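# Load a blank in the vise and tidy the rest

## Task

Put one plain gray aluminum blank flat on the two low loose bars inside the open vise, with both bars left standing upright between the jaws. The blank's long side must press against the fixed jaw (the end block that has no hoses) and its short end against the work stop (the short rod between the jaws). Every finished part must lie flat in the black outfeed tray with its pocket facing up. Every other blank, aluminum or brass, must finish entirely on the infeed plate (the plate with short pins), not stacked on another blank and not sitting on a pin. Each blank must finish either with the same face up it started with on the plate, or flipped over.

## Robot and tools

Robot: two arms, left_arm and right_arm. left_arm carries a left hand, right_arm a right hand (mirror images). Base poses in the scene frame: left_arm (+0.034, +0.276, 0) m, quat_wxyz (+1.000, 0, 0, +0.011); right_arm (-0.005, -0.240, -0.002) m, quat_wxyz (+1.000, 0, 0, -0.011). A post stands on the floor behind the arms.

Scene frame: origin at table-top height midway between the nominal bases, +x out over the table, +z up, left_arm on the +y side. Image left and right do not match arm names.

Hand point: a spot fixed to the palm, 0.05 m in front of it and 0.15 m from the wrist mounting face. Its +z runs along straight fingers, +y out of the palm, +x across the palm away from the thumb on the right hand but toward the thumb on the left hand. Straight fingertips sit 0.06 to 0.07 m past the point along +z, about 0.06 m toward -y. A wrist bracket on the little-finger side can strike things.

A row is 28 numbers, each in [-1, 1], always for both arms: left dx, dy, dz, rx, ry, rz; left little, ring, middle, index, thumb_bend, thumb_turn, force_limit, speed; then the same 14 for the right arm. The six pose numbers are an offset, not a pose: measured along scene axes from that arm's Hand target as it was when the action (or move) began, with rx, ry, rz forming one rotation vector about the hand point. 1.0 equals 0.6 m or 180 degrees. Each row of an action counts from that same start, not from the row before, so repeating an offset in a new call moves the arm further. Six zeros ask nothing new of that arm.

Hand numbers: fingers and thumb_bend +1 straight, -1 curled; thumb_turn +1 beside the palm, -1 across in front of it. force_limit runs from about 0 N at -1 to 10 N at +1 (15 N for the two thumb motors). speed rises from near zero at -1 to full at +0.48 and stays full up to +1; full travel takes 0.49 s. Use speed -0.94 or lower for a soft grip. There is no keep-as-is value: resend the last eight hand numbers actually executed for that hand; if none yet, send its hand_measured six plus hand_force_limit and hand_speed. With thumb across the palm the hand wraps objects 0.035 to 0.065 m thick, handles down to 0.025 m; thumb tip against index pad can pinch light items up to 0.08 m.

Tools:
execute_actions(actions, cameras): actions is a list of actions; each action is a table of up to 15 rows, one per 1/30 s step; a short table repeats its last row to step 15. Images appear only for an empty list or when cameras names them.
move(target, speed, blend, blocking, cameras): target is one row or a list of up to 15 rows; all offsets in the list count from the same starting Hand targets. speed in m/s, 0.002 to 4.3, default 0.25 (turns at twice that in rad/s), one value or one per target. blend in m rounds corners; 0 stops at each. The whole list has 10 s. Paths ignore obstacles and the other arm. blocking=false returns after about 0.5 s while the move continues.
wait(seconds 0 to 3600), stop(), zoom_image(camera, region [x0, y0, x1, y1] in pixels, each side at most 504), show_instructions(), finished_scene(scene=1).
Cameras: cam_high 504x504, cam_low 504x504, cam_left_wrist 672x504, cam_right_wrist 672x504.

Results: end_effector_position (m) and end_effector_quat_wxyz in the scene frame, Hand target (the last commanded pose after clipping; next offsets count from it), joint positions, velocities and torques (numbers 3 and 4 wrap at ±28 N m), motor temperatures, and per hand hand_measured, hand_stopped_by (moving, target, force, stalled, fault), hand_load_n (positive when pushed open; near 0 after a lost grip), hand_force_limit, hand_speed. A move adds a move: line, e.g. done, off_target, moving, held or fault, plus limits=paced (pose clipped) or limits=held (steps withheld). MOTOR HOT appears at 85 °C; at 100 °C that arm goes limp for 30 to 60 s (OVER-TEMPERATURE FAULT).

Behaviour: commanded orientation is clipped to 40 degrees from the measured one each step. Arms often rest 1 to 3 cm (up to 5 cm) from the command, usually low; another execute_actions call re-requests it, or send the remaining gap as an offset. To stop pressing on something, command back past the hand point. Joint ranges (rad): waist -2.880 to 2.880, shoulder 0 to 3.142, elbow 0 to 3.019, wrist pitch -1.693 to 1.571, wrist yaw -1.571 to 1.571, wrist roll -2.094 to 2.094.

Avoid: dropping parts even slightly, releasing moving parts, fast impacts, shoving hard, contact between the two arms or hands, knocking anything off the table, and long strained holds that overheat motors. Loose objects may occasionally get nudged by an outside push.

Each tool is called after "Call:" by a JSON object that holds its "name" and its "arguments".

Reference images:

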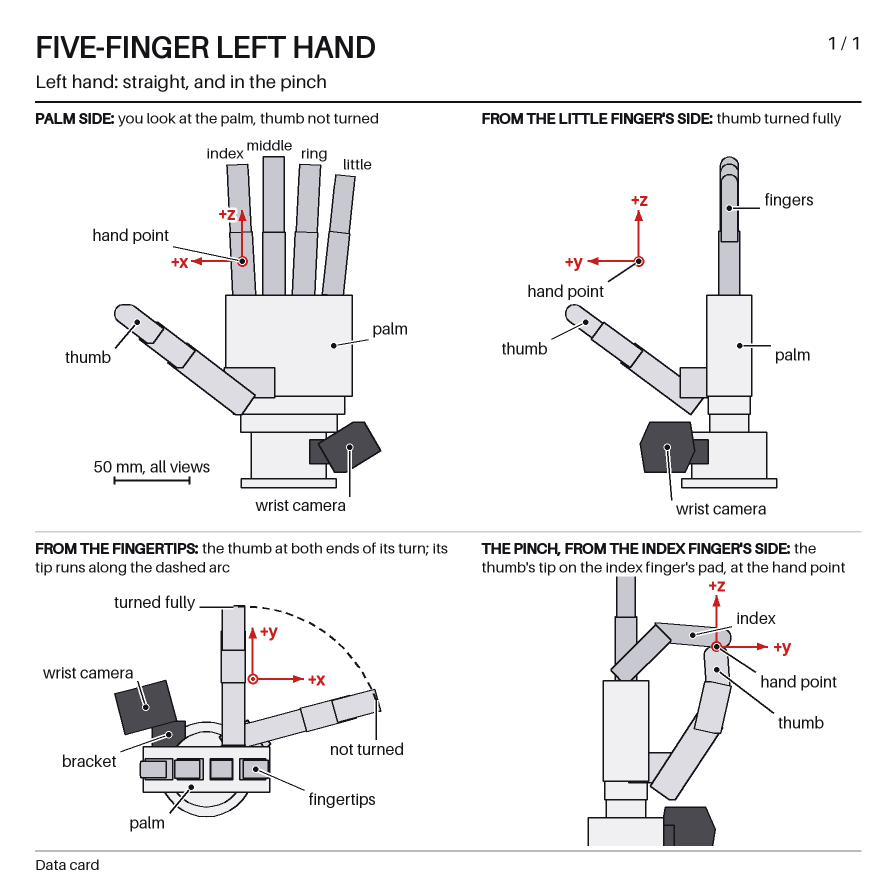

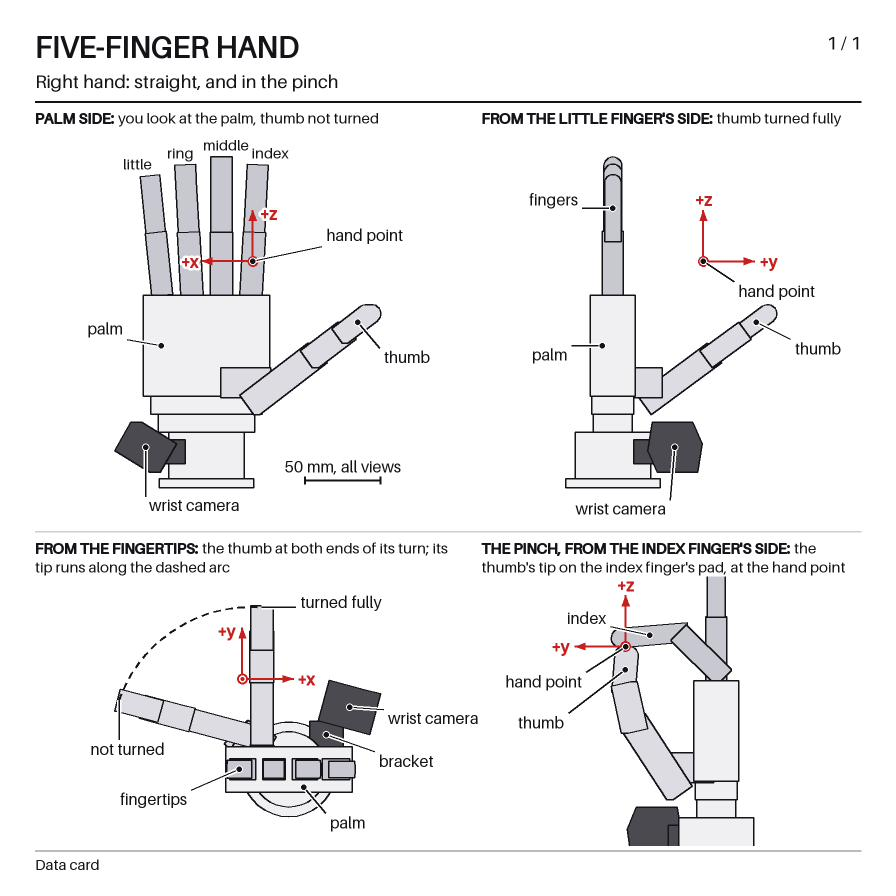

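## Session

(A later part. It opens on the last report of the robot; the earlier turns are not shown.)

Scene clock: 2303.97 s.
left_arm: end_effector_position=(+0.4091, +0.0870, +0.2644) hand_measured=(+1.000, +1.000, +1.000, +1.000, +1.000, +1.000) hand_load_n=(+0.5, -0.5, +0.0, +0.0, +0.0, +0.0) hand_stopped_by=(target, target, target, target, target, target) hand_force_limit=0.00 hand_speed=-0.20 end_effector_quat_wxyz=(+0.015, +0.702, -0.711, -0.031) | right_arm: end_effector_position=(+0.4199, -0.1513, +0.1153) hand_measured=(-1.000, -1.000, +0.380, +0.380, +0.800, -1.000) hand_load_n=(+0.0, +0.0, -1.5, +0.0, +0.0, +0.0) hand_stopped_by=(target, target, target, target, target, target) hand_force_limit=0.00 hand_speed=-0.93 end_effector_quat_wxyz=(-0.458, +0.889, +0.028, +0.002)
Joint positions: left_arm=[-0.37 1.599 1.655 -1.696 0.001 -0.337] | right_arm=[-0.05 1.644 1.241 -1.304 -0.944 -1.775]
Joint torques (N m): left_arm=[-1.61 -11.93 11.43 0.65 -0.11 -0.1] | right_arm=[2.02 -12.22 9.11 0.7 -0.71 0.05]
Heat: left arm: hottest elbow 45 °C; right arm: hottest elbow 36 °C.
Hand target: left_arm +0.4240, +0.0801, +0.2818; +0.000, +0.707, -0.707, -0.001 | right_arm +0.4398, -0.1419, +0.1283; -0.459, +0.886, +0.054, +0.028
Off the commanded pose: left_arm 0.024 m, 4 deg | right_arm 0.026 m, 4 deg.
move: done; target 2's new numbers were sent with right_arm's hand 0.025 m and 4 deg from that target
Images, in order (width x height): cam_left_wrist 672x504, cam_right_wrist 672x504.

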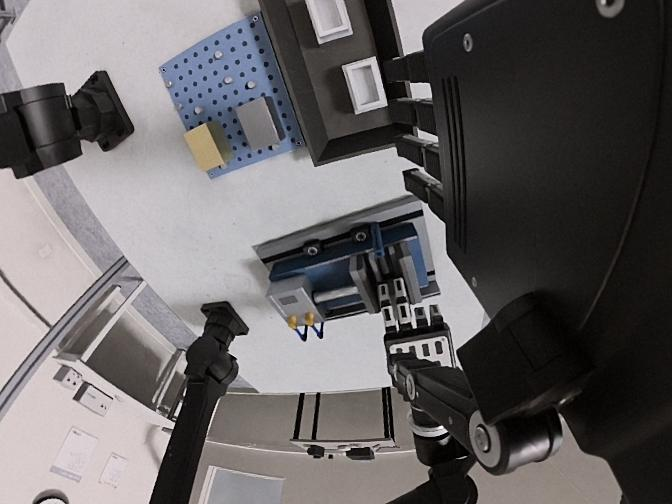

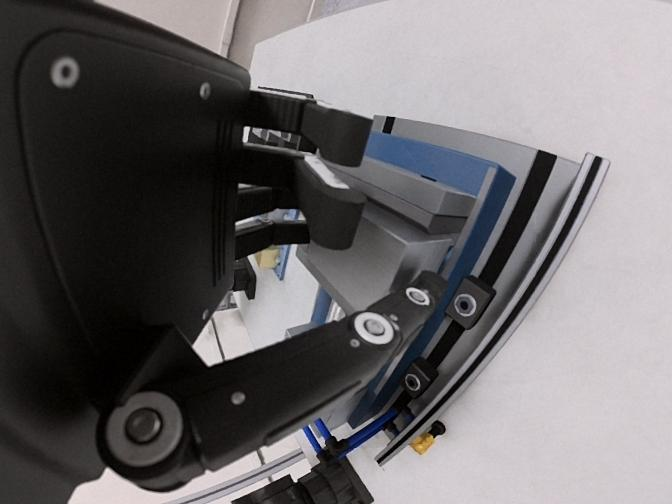

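Call:
{"name": "move", "arguments": {"target": [[0,0,0,0,0,0,1,1,1,1,1,1,0,-0.2, 0,0,0.11,0,0,0,-1,-1,0.42,0.42,0.85,-1,0.0,-0.9]], "speed": 0.04, "cameras": ["cam_right_wrist","cam_left_wrist","cam_low"]}}

Call:
{"name": "zoom_image", "arguments": {"camera": "cam_left_wrist", "region": [345, 245, 425, 315]}}

Call:
{"name": "zoom_image", "arguments": {"camera": "cam_low", "region": [250, 190, 310, 250]}}

Call:
{"name": "zoom_image", "arguments": {"camera": "cam_right_wrist", "region": [280, 120, 480, 300]}}

Scene clock: 2312.00 s.
left_arm: end_effector_position=(+0.4091, +0.0870, +0.2644) hand_measured=(+1.000, +1.000, +1.000, +1.000, +1.000, +1.000) hand_load_n=(+0.0, +0.0, +0.0, +0.0, +0.0, +0.0) hand_stopped_by=(target, target, target, target, target, target) hand_force_limit=0.00 hand_speed=-0.20 end_effector_quat_wxyz=(+0.015, +0.702, -0.711, -0.031) | right_arm: end_effector_position=(+0.4274, -0.1516, +0.1707) hand_measured=(-1.000, -1.000, +0.420, +0.420, +0.850, -1.000) hand_load_n=(+0.0, +0.0, +0.0, +0.0, +0.0, +0.0) hand_stopped_by=(target, target, target, target, target, target) hand_force_limit=0.00 hand_speed=-0.90 end_effector_quat_wxyz=(-0.458, +0.888, +0.030, +0.005)
Joint positions: left_arm=[-0.37 1.599 1.655 -1.696 0.001 -0.337] | right_arm=[-0.05 1.612 1.354 -1.443 -0.946 -1.775]
Joint torques (N m): left_arm=[-1.79 -12.04 11.44 0.7 -0.12 -0.1] | right_arm=[1.67 -13.74 10.03 -0.49 -0.7 0.05]
Heat: left arm: hottest elbow 45 °C; right arm: hottest elbow 37 °C.
Hand target: left_arm +0.4240, +0.0801, +0.2818; +0.000, +0.707, -0.707, -0.001 | right_arm +0.4398, -0.1419, +0.1943; -0.459, +0.886, +0.054, +0.028
Off the commanded pose: left_arm 0.024 m, 4 deg | right_arm 0.028 m, 4 deg.
move: off_target (right_arm)
Images, in order (width x height): cam_low 504x504, cam_left_wrist 672x504, cam_right_wrist 672x504.

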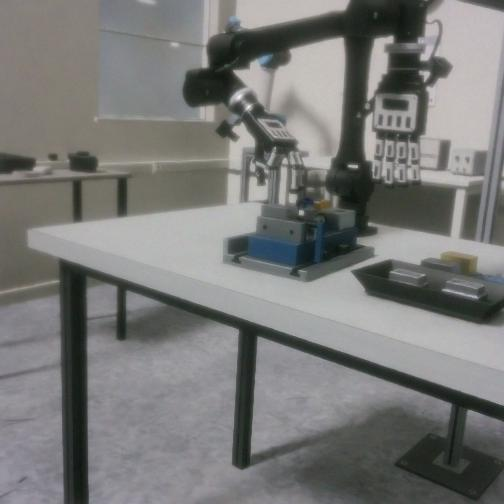

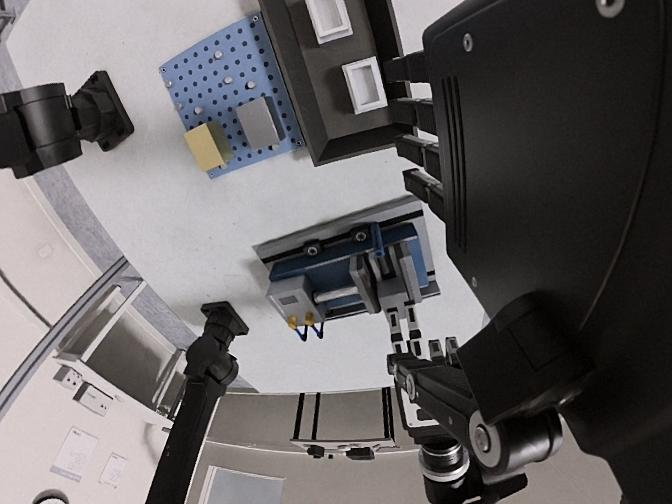

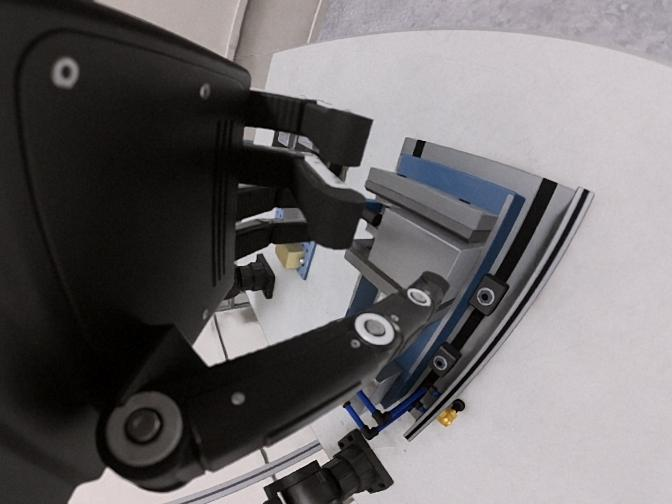

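Scaled by 6.300 from the camera's image (finer frame: 960x720).

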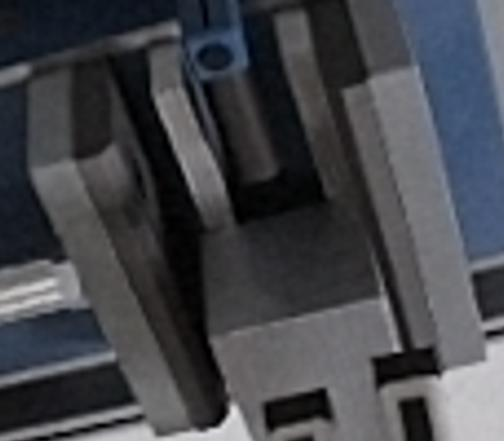

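Scaled by 8.400 from the camera's image (finer frame: 720x720).

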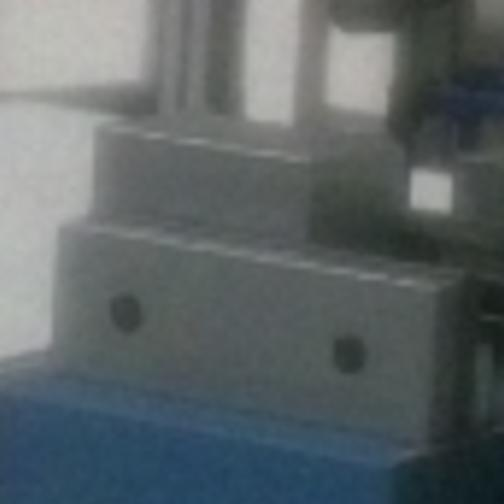

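Scaled by 2.520 from the camera's image (finer frame: 960x720).

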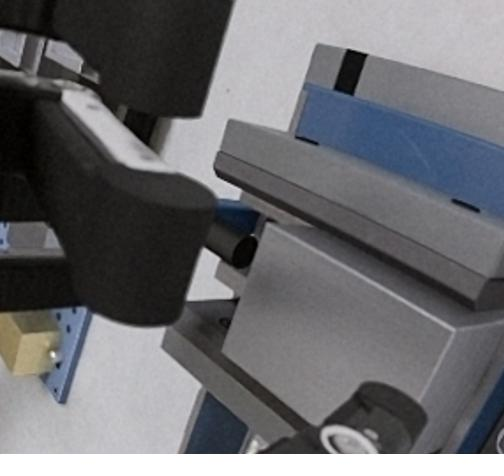

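Call:
{"name": "zoom_image", "arguments": {"camera": "cam_right_wrist", "region": [370, 180, 480, 260]}}

Call:
{"name": "zoom_image", "arguments": {"camera": "cam_left_wrist", "region": [375, 265, 425, 315]}}

Scaled by 4.582 from the camera's image (finer frame: 960x720).

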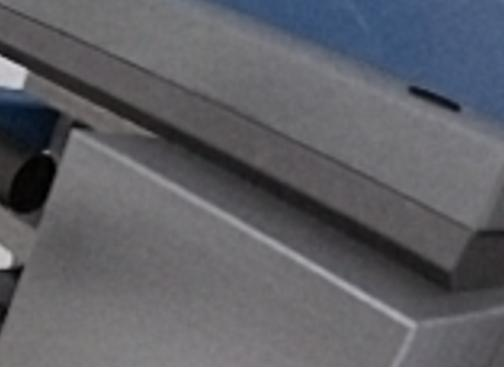

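Scaled by 10.080 from the camera's image (finer frame: 960x720).

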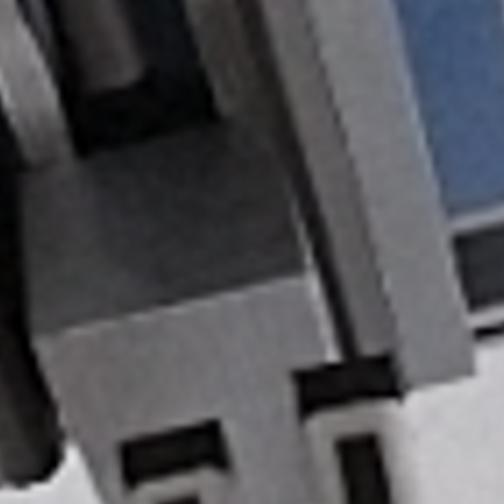

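Call:
{"name": "move", "arguments": {"target": [[0,0,0,0,0,0,1,1,1,1,1,1,0,-0.2, 0,0,0,0,0,0,-1,-1,-1,-1,0.62,-1,0.0,-0.5],[0,0,0,0,0,0,1,1,1,1,1,1,0,-0.2, 0,-0.055,0,0,0,0,-1,-1,-1,-1,0.62,-1,0.0,-0.5],[0,0,0,0,0,0,1,1,1,1,1,1,0,-0.2, 0,-0.045,0,0,0,0,-1,-1,-1,-1,0.62,-1,0.0,-0.5]], "speed": 0.03, "cameras": ["cam_right_wrist","cam_left_wrist","cam_low"]}}

Call:
{"name": "zoom_image", "arguments": {"camera": "cam_left_wrist", "region": [345, 245, 425, 315]}}

Call:
{"name": "zoom_image", "arguments": {"camera": "cam_low", "region": [230, 160, 320, 250]}}

Scene clock: 2399.07 s.
left_arm: end_effector_position=(+0.4091, +0.0870, +0.2644) hand_measured=(+1.000, +1.000, +1.000, +1.000, +1.000, +1.000) hand_load_n=(+0.0, +0.0, +0.0, +0.0, +0.0, +0.0) hand_stopped_by=(target, target, target, target, target, target) hand_force_limit=0.00 hand_speed=-0.20 end_effector_quat_wxyz=(+0.015, +0.702, -0.711, -0.031) | right_arm: end_effector_position=(+0.4262, -0.1696, +0.1796) hand_measured=(-1.000, -1.000, -1.000, -1.000, +0.620, -1.000) hand_load_n=(+0.0, +0.0, +0.0, +0.0, +0.0, +0.0) hand_stopped_by=(target, target, target, target, target, target) hand_force_limit=0.00 hand_speed=-0.50 end_effector_quat_wxyz=(-0.461, +0.886, +0.043, +0.009)
Joint positions: left_arm=[-0.37 1.599 1.655 -1.696 0.001 -0.337] | right_arm=[-0.09 1.618 1.383 -1.531 -0.944 -1.878]
Joint torques (N m): left_arm=[-1.73 -11.99 11.4 0.68 -0.11 -0.09] | right_arm=[0.26 -12.63 9.52 0.09 -0.47 0.11]
Heat: left arm: hottest elbow 45 °C; right arm: hottest elbow 41 °C.
Hand target: left_arm +0.4240, +0.0801, +0.2818; +0.000, +0.707, -0.707, -0.001 | right_arm +0.4398, -0.1689, +0.1943; -0.459, +0.886, +0.054, +0.028
Off the commanded pose: left_arm 0.024 m, 4 deg | right_arm 0.020 m, 3 deg.
move: off_target (right_arm)
Images, in order (width x height): cam_low 504x504, cam_left_wrist 672x504, cam_right_wrist 672x504.

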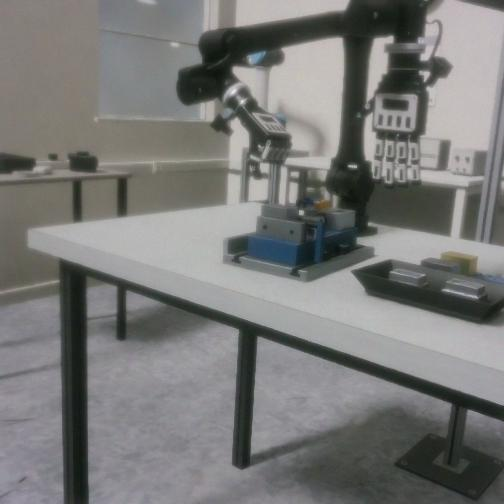

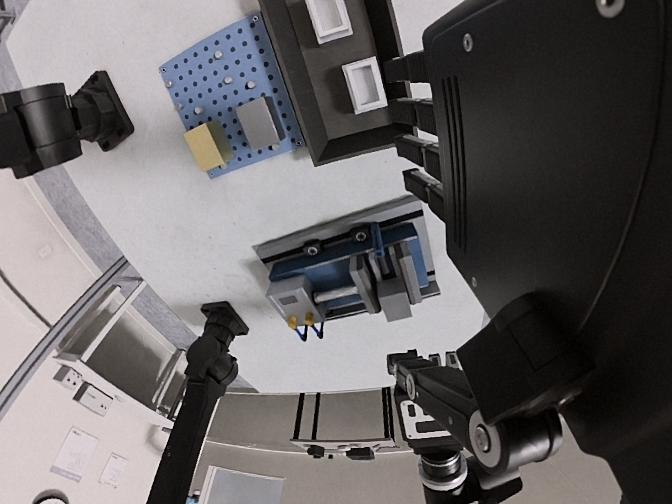

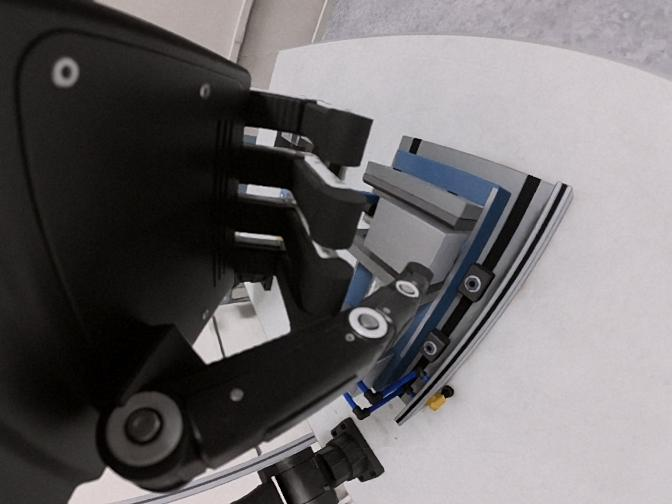

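Scaled by 6.300 from the camera's image (finer frame: 960x720).

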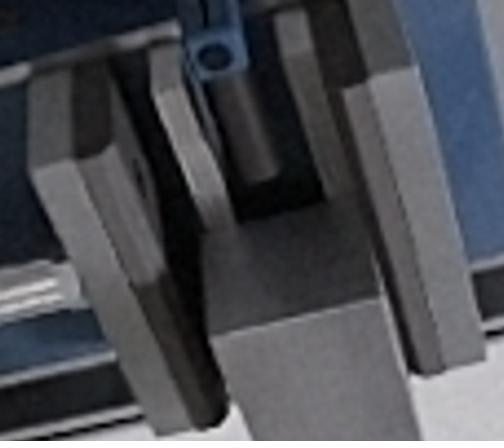

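Scaled by 5.600 from the camera's image (finer frame: 720x720).

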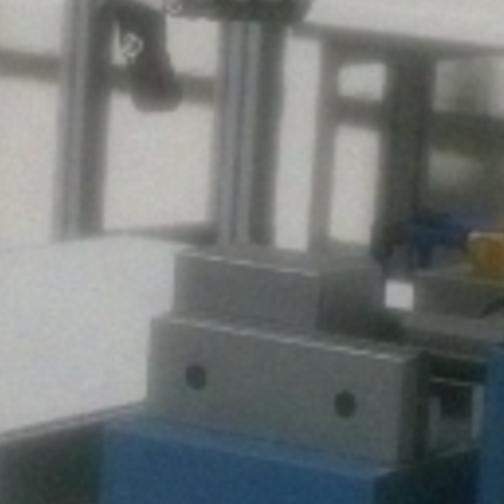

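Call:
{"name": "zoom_image", "arguments": {"camera": "cam_left_wrist", "region": [370, 265, 430, 325]}}

Call:
{"name": "zoom_image", "arguments": {"camera": "cam_right_wrist", "region": [350, 150, 510, 290]}}

Scaled by 8.400 from the camera's image (finer frame: 960x720).

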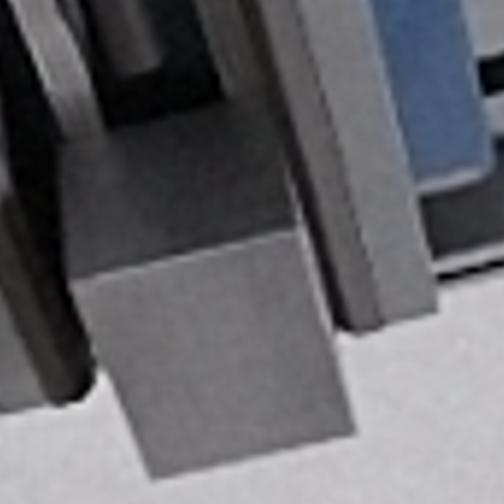

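Scaled by 3.150 from the camera's image (finer frame: 960x720).

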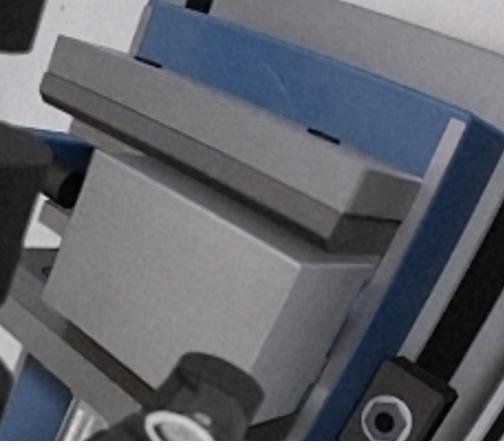

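Call:
{"name": "move", "arguments": {"target": [[0,0,0,0,0,0,1,1,1,1,1,1,0,-0.2, -0.0163,0,-0.07,0,0,0,-1,-1,-1,-1,0.62,-1,0.0,-0.5]], "speed": 0.04, "cameras": ["cam_right_wrist","cam_left_wrist","cam_low"]}}

Call:
{"name": "zoom_image", "arguments": {"camera": "cam_right_wrist", "region": [330, 150, 490, 310]}}

Call:
{"name": "zoom_image", "arguments": {"camera": "cam_low", "region": [230, 160, 320, 250]}}

Scene clock: 2425.17 s.
left_arm: end_effector_position=(+0.4091, +0.0870, +0.2644) hand_measured=(+1.000, +1.000, +1.000, +1.000, +1.000, +1.000) hand_load_n=(+0.0, +0.5, +0.0, +0.0, +0.0, +0.0) hand_stopped_by=(target, target, target, target, target, target) hand_force_limit=0.00 hand_speed=-0.20 end_effector_quat_wxyz=(+0.015, +0.702, -0.711, -0.031) | right_arm: end_effector_position=(+0.4229, -0.1692, +0.1504) hand_measured=(-1.000, -1.000, -1.000, -1.000, +0.620, -1.000) hand_load_n=(+0.0, +0.0, +0.0, +0.0, +0.0, +0.0) hand_stopped_by=(target, target, target, target, target, target) hand_force_limit=0.00 hand_speed=-0.50 end_effector_quat_wxyz=(-0.460, +0.887, +0.047, +0.017)
Joint positions: left_arm=[-0.37 1.599 1.655 -1.696 0.001 -0.337] | right_arm=[-0.09 1.62 1.308 -1.437 -0.944 -1.878]
Joint torques (N m): left_arm=[-1.73 -12.04 11.44 0.66 -0.12 -0.09] | right_arm=[-0.15 -12.1 6.83 0.38 -0.47 0.07]
Heat: left arm: hottest elbow 45 °C; right arm: hottest elbow 41 °C.
Hand target: left_arm +0.4240, +0.0801, +0.2818; +0.000, +0.707, -0.707, -0.001 | right_arm +0.4300, -0.1689, +0.1523; -0.459, +0.886, +0.054, +0.028
Off the commanded pose: left_arm 0.024 m, 4 deg | right_arm 0.007 m, 2 deg.
move: done
Images, in order (width x height): cam_low 504x504, cam_left_wrist 672x504, cam_right_wrist 672x504.

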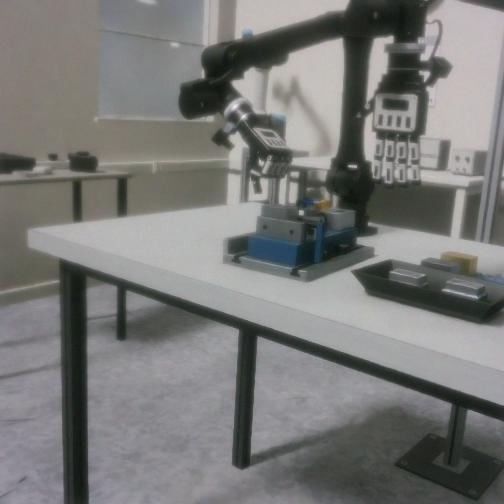

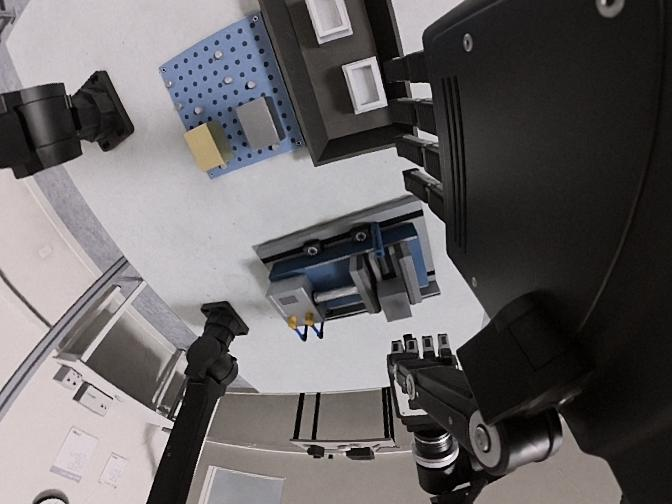

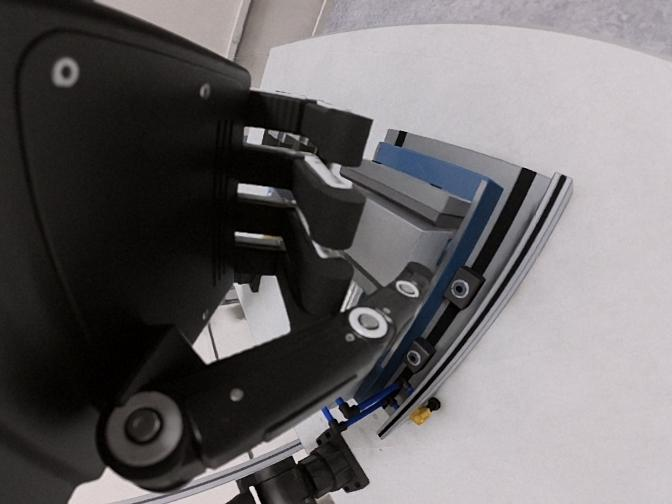

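Scaled by 3.150 from the camera's image (finer frame: 960x720).

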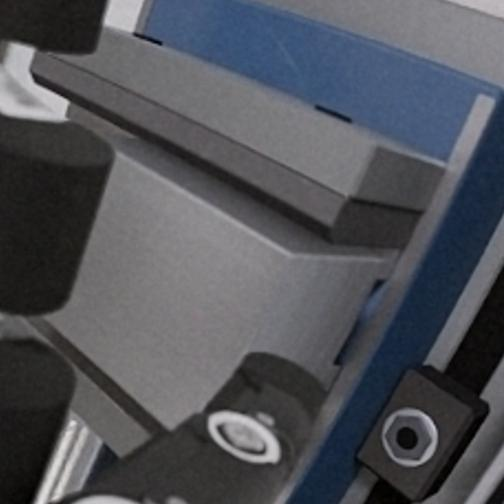

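Scaled by 5.600 from the camera's image (finer frame: 720x720).

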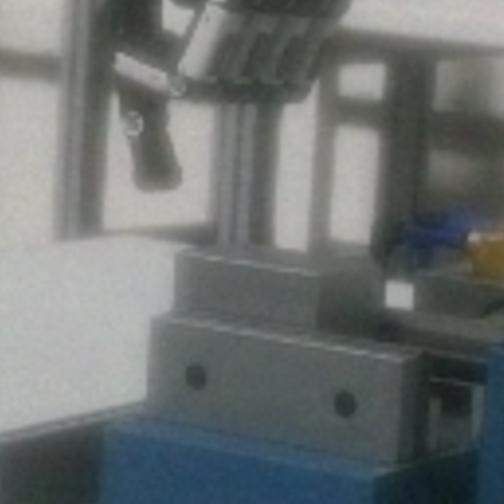

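Call:
{"name": "move", "arguments": {"target": [[0,0,0,0,0,0,1,1,1,1,1,1,0,-0.2, 0,0,-0.05,0,0,0,-1,-1,-1,-1,0.62,-1,0.0,-0.5]], "speed": 0.04, "cameras": ["cam_right_wrist","cam_left_wrist","cam_low"]}}

Call:
{"name": "zoom_image", "arguments": {"camera": "cam_right_wrist", "region": [330, 150, 490, 310]}}

Call:
{"name": "zoom_image", "arguments": {"camera": "cam_low", "region": [230, 160, 320, 250]}}

Scene clock: 2435.13 s.
left_arm: end_effector_position=(+0.4091, +0.0870, +0.2644) hand_measured=(+1.000, +1.000, +1.000, +1.000, +1.000, +1.000) hand_load_n=(+0.0, +0.0, +0.0, +0.0, +0.0, +0.0) hand_stopped_by=(target, target, target, target, target, target) hand_force_limit=0.00 hand_speed=-0.20 end_effector_quat_wxyz=(+0.015, +0.702, -0.711, -0.031) | right_arm: end_effector_position=(+0.4226, -0.1692, +0.1205) hand_measured=(-1.000, -1.000, -1.000, -1.000, +0.620, -1.000) hand_load_n=(+0.0, +0.0, +0.5, +0.0, +0.0, +0.0) hand_stopped_by=(target, target, target, target, target, target) hand_force_limit=0.00 hand_speed=-0.50 end_effector_quat_wxyz=(-0.460, +0.887, +0.047, +0.017)
Joint positions: left_arm=[-0.37 1.599 1.655 -1.696 0.001 -0.337] | right_arm=[-0.09 1.646 1.257 -1.361 -0.944 -1.878]
Joint torques (N m): left_arm=[-1.79 -11.99 11.43 0.69 -0.11 -0.09] | right_arm=[0.03 -11.87 6.69 0.24 -0.5 0.07]
Heat: left arm: hottest elbow 45 °C; right arm: hottest elbow 40 °C.
Hand target: left_arm +0.4240, +0.0801, +0.2818; +0.000, +0.707, -0.707, -0.001 | right_arm +0.4300, -0.1689, +0.1223; -0.459, +0.886, +0.054, +0.028
Off the commanded pose: left_arm 0.024 m, 4 deg | right_arm 0.008 m, 2 deg.
move: done
Images, in order (width x height): cam_low 504x504, cam_left_wrist 672x504, cam_right_wrist 672x504.

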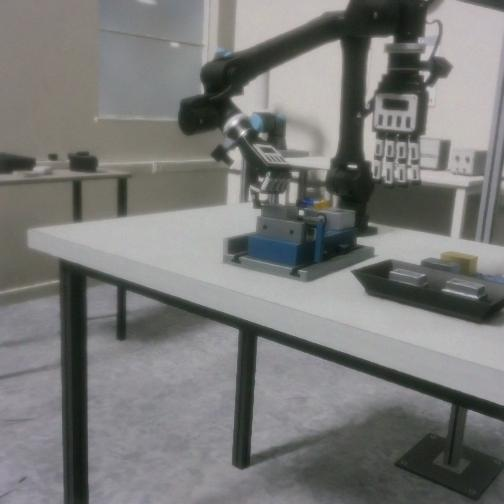

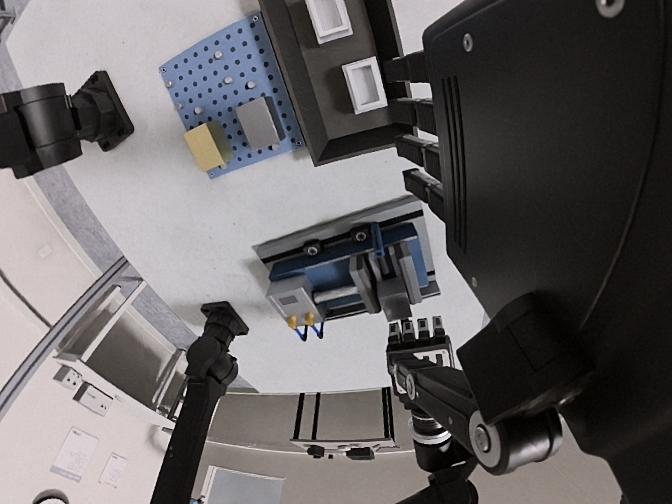

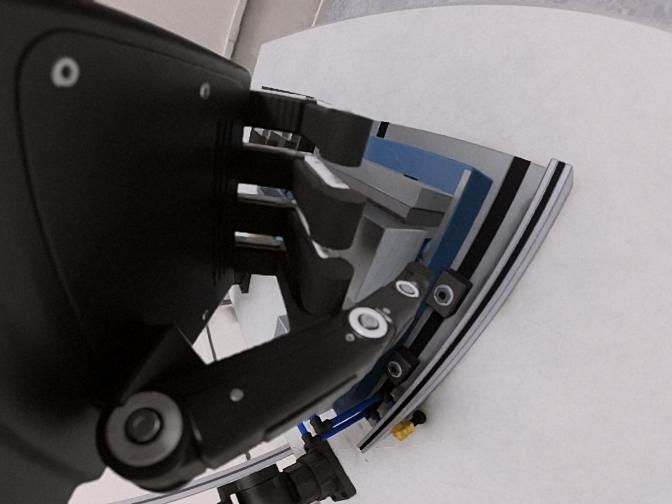

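Scaled by 3.150 from the camera's image (finer frame: 960x720).

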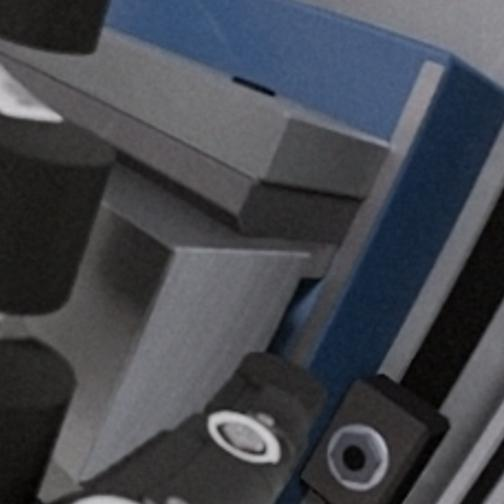

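Scaled by 5.600 from the camera's image (finer frame: 720x720).

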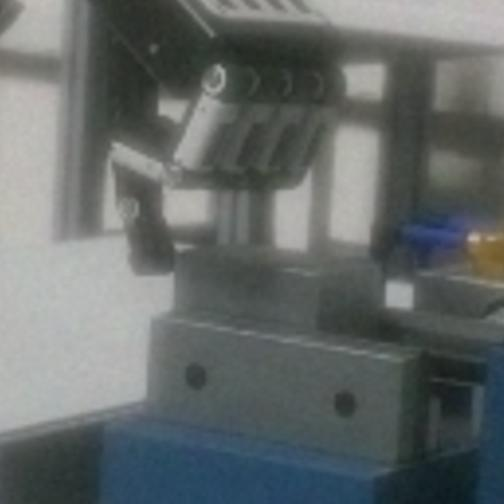

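Call:
{"name": "move", "arguments": {"target": [[0,0,0,0,0,0,1,1,1,1,1,1,0,-0.2, 0,0,-0.018,0,0,0,-1,-1,-1,-1,0.62,-1,0.0,-0.5]], "speed": 0.04, "cameras": []}}

Scene clock: 2460.97 s.
left_arm: end_effector_position=(+0.4091, +0.0870, +0.2644) hand_measured=(+1.000, +1.000, +1.000, +1.000, +1.000, +1.000) hand_load_n=(+0.0, +0.0, +0.0, +0.0, +0.0, +0.0) hand_stopped_by=(target, target, target, target, target, target) hand_force_limit=0.00 hand_speed=-0.20 end_effector_quat_wxyz=(+0.015, +0.702, -0.711, -0.031) | right_arm: end_effector_position=(+0.4224, -0.1691, +0.1097) hand_measured=(-1.000, -1.000, -1.000, -1.000, +0.620, -1.000) hand_load_n=(+0.0, +0.5, +0.0, +0.0, +0.0, +0.0) hand_stopped_by=(target, target, target, target, target, target) hand_force_limit=0.00 hand_speed=-0.50 end_effector_quat_wxyz=(-0.460, +0.887, +0.047, +0.017)
Joint positions: left_arm=[-0.37 1.599 1.655 -1.696 0.001 -0.337] | right_arm=[-0.09 1.657 1.241 -1.333 -0.944 -1.878]
Joint torques (N m): left_arm=[-1.73 -12.04 11.4 0.69 -0.11 -0.09] | right_arm=[0.09 -12.63 6.58 0.31 -0.47 0.07]
Heat: left arm: hottest elbow 45 °C; right arm: hottest elbow 37 °C.
Hand target: left_arm +0.4240, +0.0801, +0.2818; +0.000, +0.707, -0.707, -0.001 | right_arm +0.4300, -0.1689, +0.1115; -0.459, +0.886, +0.054, +0.028
Off the commanded pose: left_arm 0.024 m, 4 deg | right_arm 0.008 m, 2 deg.
move: done

Call:
{"name": "move", "arguments": {"target": [[0,0,0,0,0,0,1,1,1,1,1,1,0,-0.2, 0,0.032,0,0,0,0,-1,-1,-1,-1,0.62,-1,0.0,-0.5]], "speed": 0.02, "cameras": ["cam_right_wrist","cam_left_wrist","cam_low"]}}

Call:
{"name": "zoom_image", "arguments": {"camera": "cam_right_wrist", "region": [330, 150, 490, 310]}}

Call:
{"name": "zoom_image", "arguments": {"camera": "cam_left_wrist", "region": [345, 245, 425, 315]}}

Scene clock: 2467.13 s.
left_arm: end_effector_position=(+0.4091, +0.0870, +0.2644) hand_measured=(+1.000, +1.000, +1.000, +1.000, +1.000, +1.000) hand_load_n=(+0.0, -0.5, +0.0, +0.0, +0.0, +0.0) hand_stopped_by=(target, target, target, target, target, target) hand_force_limit=0.00 hand_speed=-0.20 end_effector_quat_wxyz=(+0.015, +0.702, -0.711, -0.031) | right_arm: end_effector_position=(+0.4242, -0.1579, +0.1029) hand_measured=(-1.000, -1.000, -1.000, -1.000, +0.620, -1.000) hand_load_n=(+0.0, +0.0, +0.0, +0.0, +0.0, +0.0) hand_stopped_by=(target, target, target, target, target, target) hand_force_limit=0.00 hand_speed=-0.50 end_effector_quat_wxyz=(-0.457, +0.888, +0.041, +0.016)
Joint positions: left_arm=[-0.37 1.599 1.655 -1.696 0.001 -0.337] | right_arm=[-0.063 1.657 1.224 -1.273 -0.944 -1.818]
Joint torques (N m): left_arm=[-1.85 -12.04 11.43 0.68 -0.11 -0.1] | right_arm=[1.49 -13.27 6.46 0.31 -0.65 0.17]
Heat: left arm: hottest elbow 45 °C; right arm: hottest elbow 37 °C.
Hand target: left_arm +0.4240, +0.0801, +0.2818; +0.000, +0.707, -0.707, -0.001 | right_arm +0.4300, -0.1497, +0.1115; -0.459, +0.886, +0.054, +0.028
Off the commanded pose: left_arm 0.024 m, 4 deg | right_arm 0.013 m, 2 deg.
move: off_target (right_arm)
Images, in order (width x height): cam_low 504x504, cam_left_wrist 672x504, cam_right_wrist 672x504.

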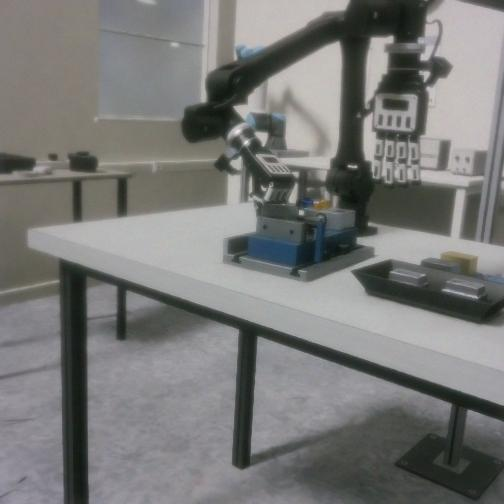

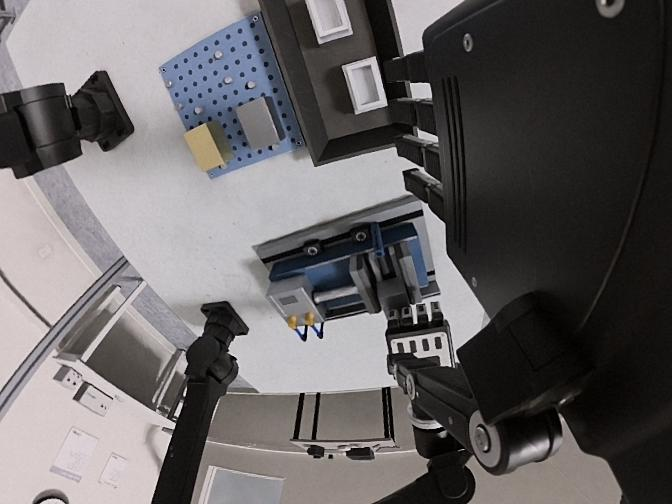

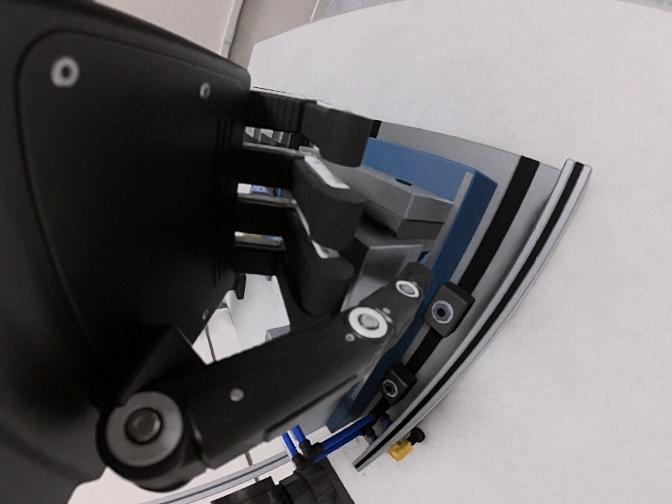

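Scaled by 3.150 from the camera's image (finer frame: 960x720).

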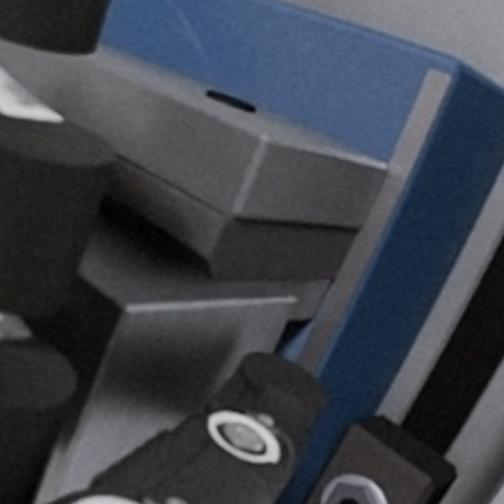

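Scaled by 6.300 from the camera's image (finer frame: 960x720).

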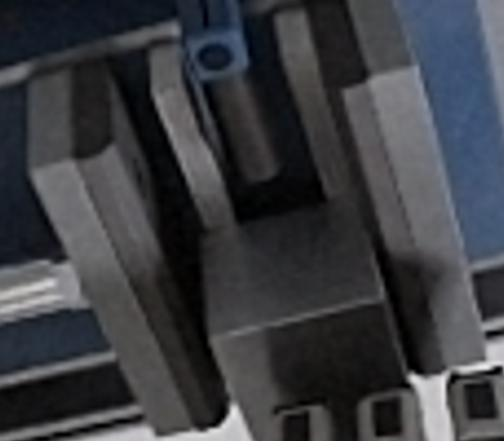

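Call:
{"name": "move", "arguments": {"target": [[0,0,0,0,0,0,1,1,1,1,1,1,0,-0.2, 0,0,0.028,0,0,0,-1,-1,-1,-1,0.62,-1,0.0,-0.5]], "speed": 0.02, "cameras": ["cam_low"]}}

Call:
{"name": "zoom_image", "arguments": {"camera": "cam_low", "region": [230, 160, 320, 250]}}

Scene clock: 2473.37 s.
left_arm: end_effector_position=(+0.4091, +0.0870, +0.2644) hand_measured=(+1.000, +1.000, +1.000, +1.000, +1.000, +1.000) hand_load_n=(+0.0, +0.0, +0.0, +0.0, +0.0, +0.0) hand_stopped_by=(target, target, target, target, target, target) hand_force_limit=0.00 hand_speed=-0.20 end_effector_quat_wxyz=(+0.015, +0.702, -0.711, -0.031) | right_arm: end_effector_position=(+0.4189, -0.1574, +0.1083) hand_measured=(-1.000, -1.000, -1.000, -1.000, +0.620, -1.000) hand_load_n=(+0.0, +0.0, +0.0, +0.0, +0.0, +0.0) hand_stopped_by=(target, target, target, target, target, target) hand_force_limit=0.00 hand_speed=-0.50 end_effector_quat_wxyz=(-0.458, +0.888, +0.038, +0.010)
Joint positions: left_arm=[-0.37 1.599 1.655 -1.696 0.001 -0.337] | right_arm=[-0.063 1.646 1.224 -1.296 -0.944 -1.817]
Joint torques (N m): left_arm=[-1.85 -11.87 11.43 0.68 -0.11 -0.1] | right_arm=[1.9 -14.15 8.43 -0.42 -0.67 0.13]
Heat: left arm: hottest elbow 45 °C; right arm: hottest elbow 36 °C.
Hand target: left_arm +0.4240, +0.0801, +0.2818; +0.000, +0.707, -0.707, -0.001 | right_arm +0.4300, -0.1497, +0.1283; -0.459, +0.886, +0.054, +0.028
Off the commanded pose: left_arm 0.024 m, 4 deg | right_arm 0.024 m, 3 deg.
move: off_target (right_arm)

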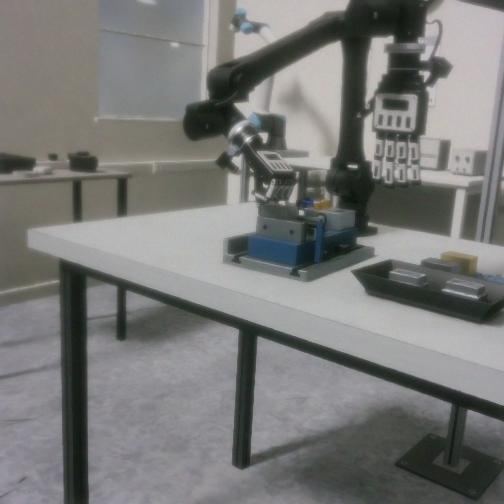

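Scaled by 5.600 from the camera's image (finer frame: 720x720).

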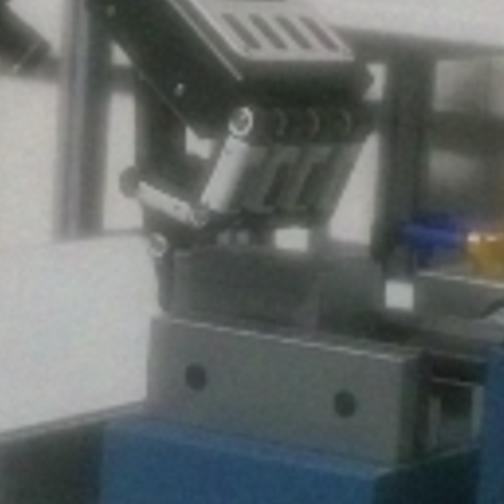

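Call:
{"name": "move", "arguments": {"target": [[0,0,0,0,0,0,1,1,1,1,1,1,0,-0.2, 0,0.02,0,0,0,0,-1,-1,-1,-1,0.62,-1,0.0,-0.5]], "speed": 0.02, "cameras": ["cam_right_wrist","cam_left_wrist"]}}

Call:
{"name": "zoom_image", "arguments": {"camera": "cam_right_wrist", "region": [330, 150, 490, 310]}}

Call:
{"name": "zoom_image", "arguments": {"camera": "cam_left_wrist", "region": [345, 245, 425, 315]}}

Scene clock: 2478.83 s.
left_arm: end_effector_position=(+0.4091, +0.0870, +0.2644) hand_measured=(+1.000, +1.000, +1.000, +1.000, +1.000, +1.000) hand_load_n=(+0.0, +0.0, +0.0, +0.0, +0.0, +0.0) hand_stopped_by=(target, target, target, target, target, target) hand_force_limit=0.00 hand_speed=-0.20 end_effector_quat_wxyz=(+0.015, +0.702, -0.711, -0.031) | right_arm: end_effector_position=(+0.4187, -0.1493, +0.1115) hand_measured=(-1.000, -1.000, -1.000, -1.000, +0.620, -1.000) hand_load_n=(+0.0, +0.0, +0.0, +0.0, +1.0, +0.0) hand_stopped_by=(target, target, target, target, target, target) hand_force_limit=0.00 hand_speed=-0.50 end_effector_quat_wxyz=(-0.457, +0.889, +0.033, +0.007)
Joint positions: left_arm=[-0.37 1.599 1.655 -1.696 0.001 -0.337] | right_arm=[-0.045 1.638 1.224 -1.279 -0.944 -1.774]
Joint torques (N m): left_arm=[-1.73 -12.1 11.43 0.68 -0.11 -0.09] | right_arm=[2.2 -13.8 7.76 0.51 -0.77 0.17]
Heat: left arm: hottest elbow 45 °C; right arm: hottest elbow 37 °C.
Hand target: left_arm +0.4240, +0.0801, +0.2818; +0.000, +0.707, -0.707, -0.001 | right_arm +0.4300, -0.1377, +0.1283; -0.459, +0.886, +0.054, +0.028
Off the commanded pose: left_arm 0.024 m, 4 deg | right_arm 0.023 m, 3 deg.
move: off_target (right_arm)
Images, in order (width x height): cam_left_wrist 672x504, cam_right_wrist 672x504.

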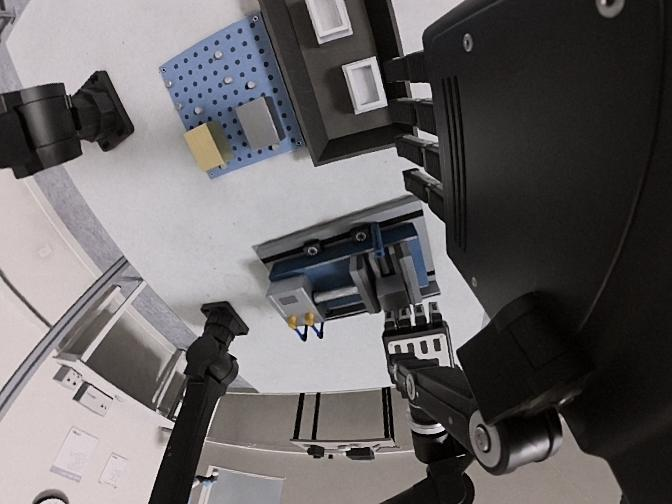

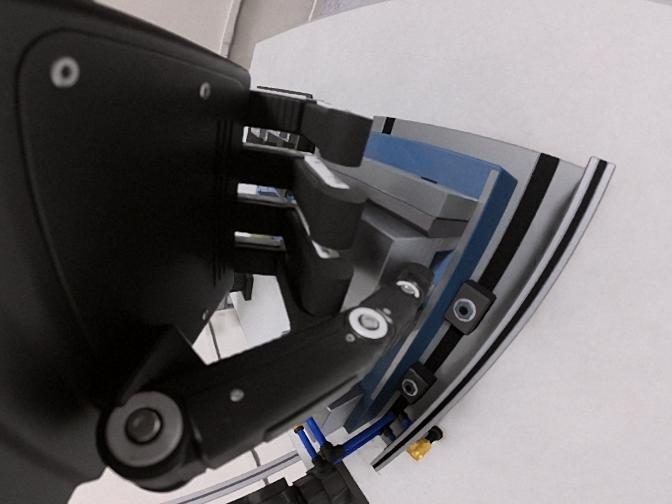

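Scaled by 3.150 from the camera's image (finer frame: 960x720).

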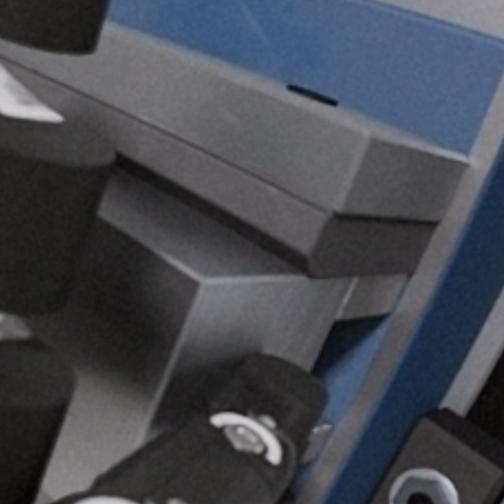

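Scaled by 6.300 from the camera's image (finer frame: 960x720).

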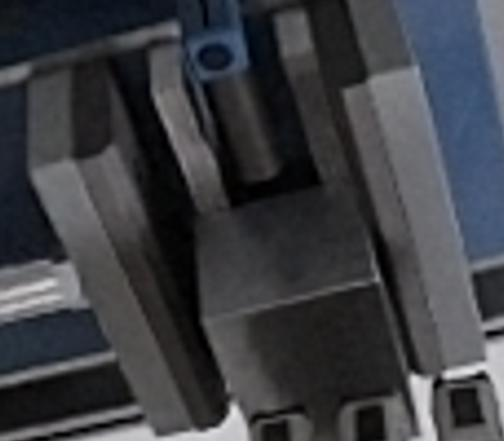

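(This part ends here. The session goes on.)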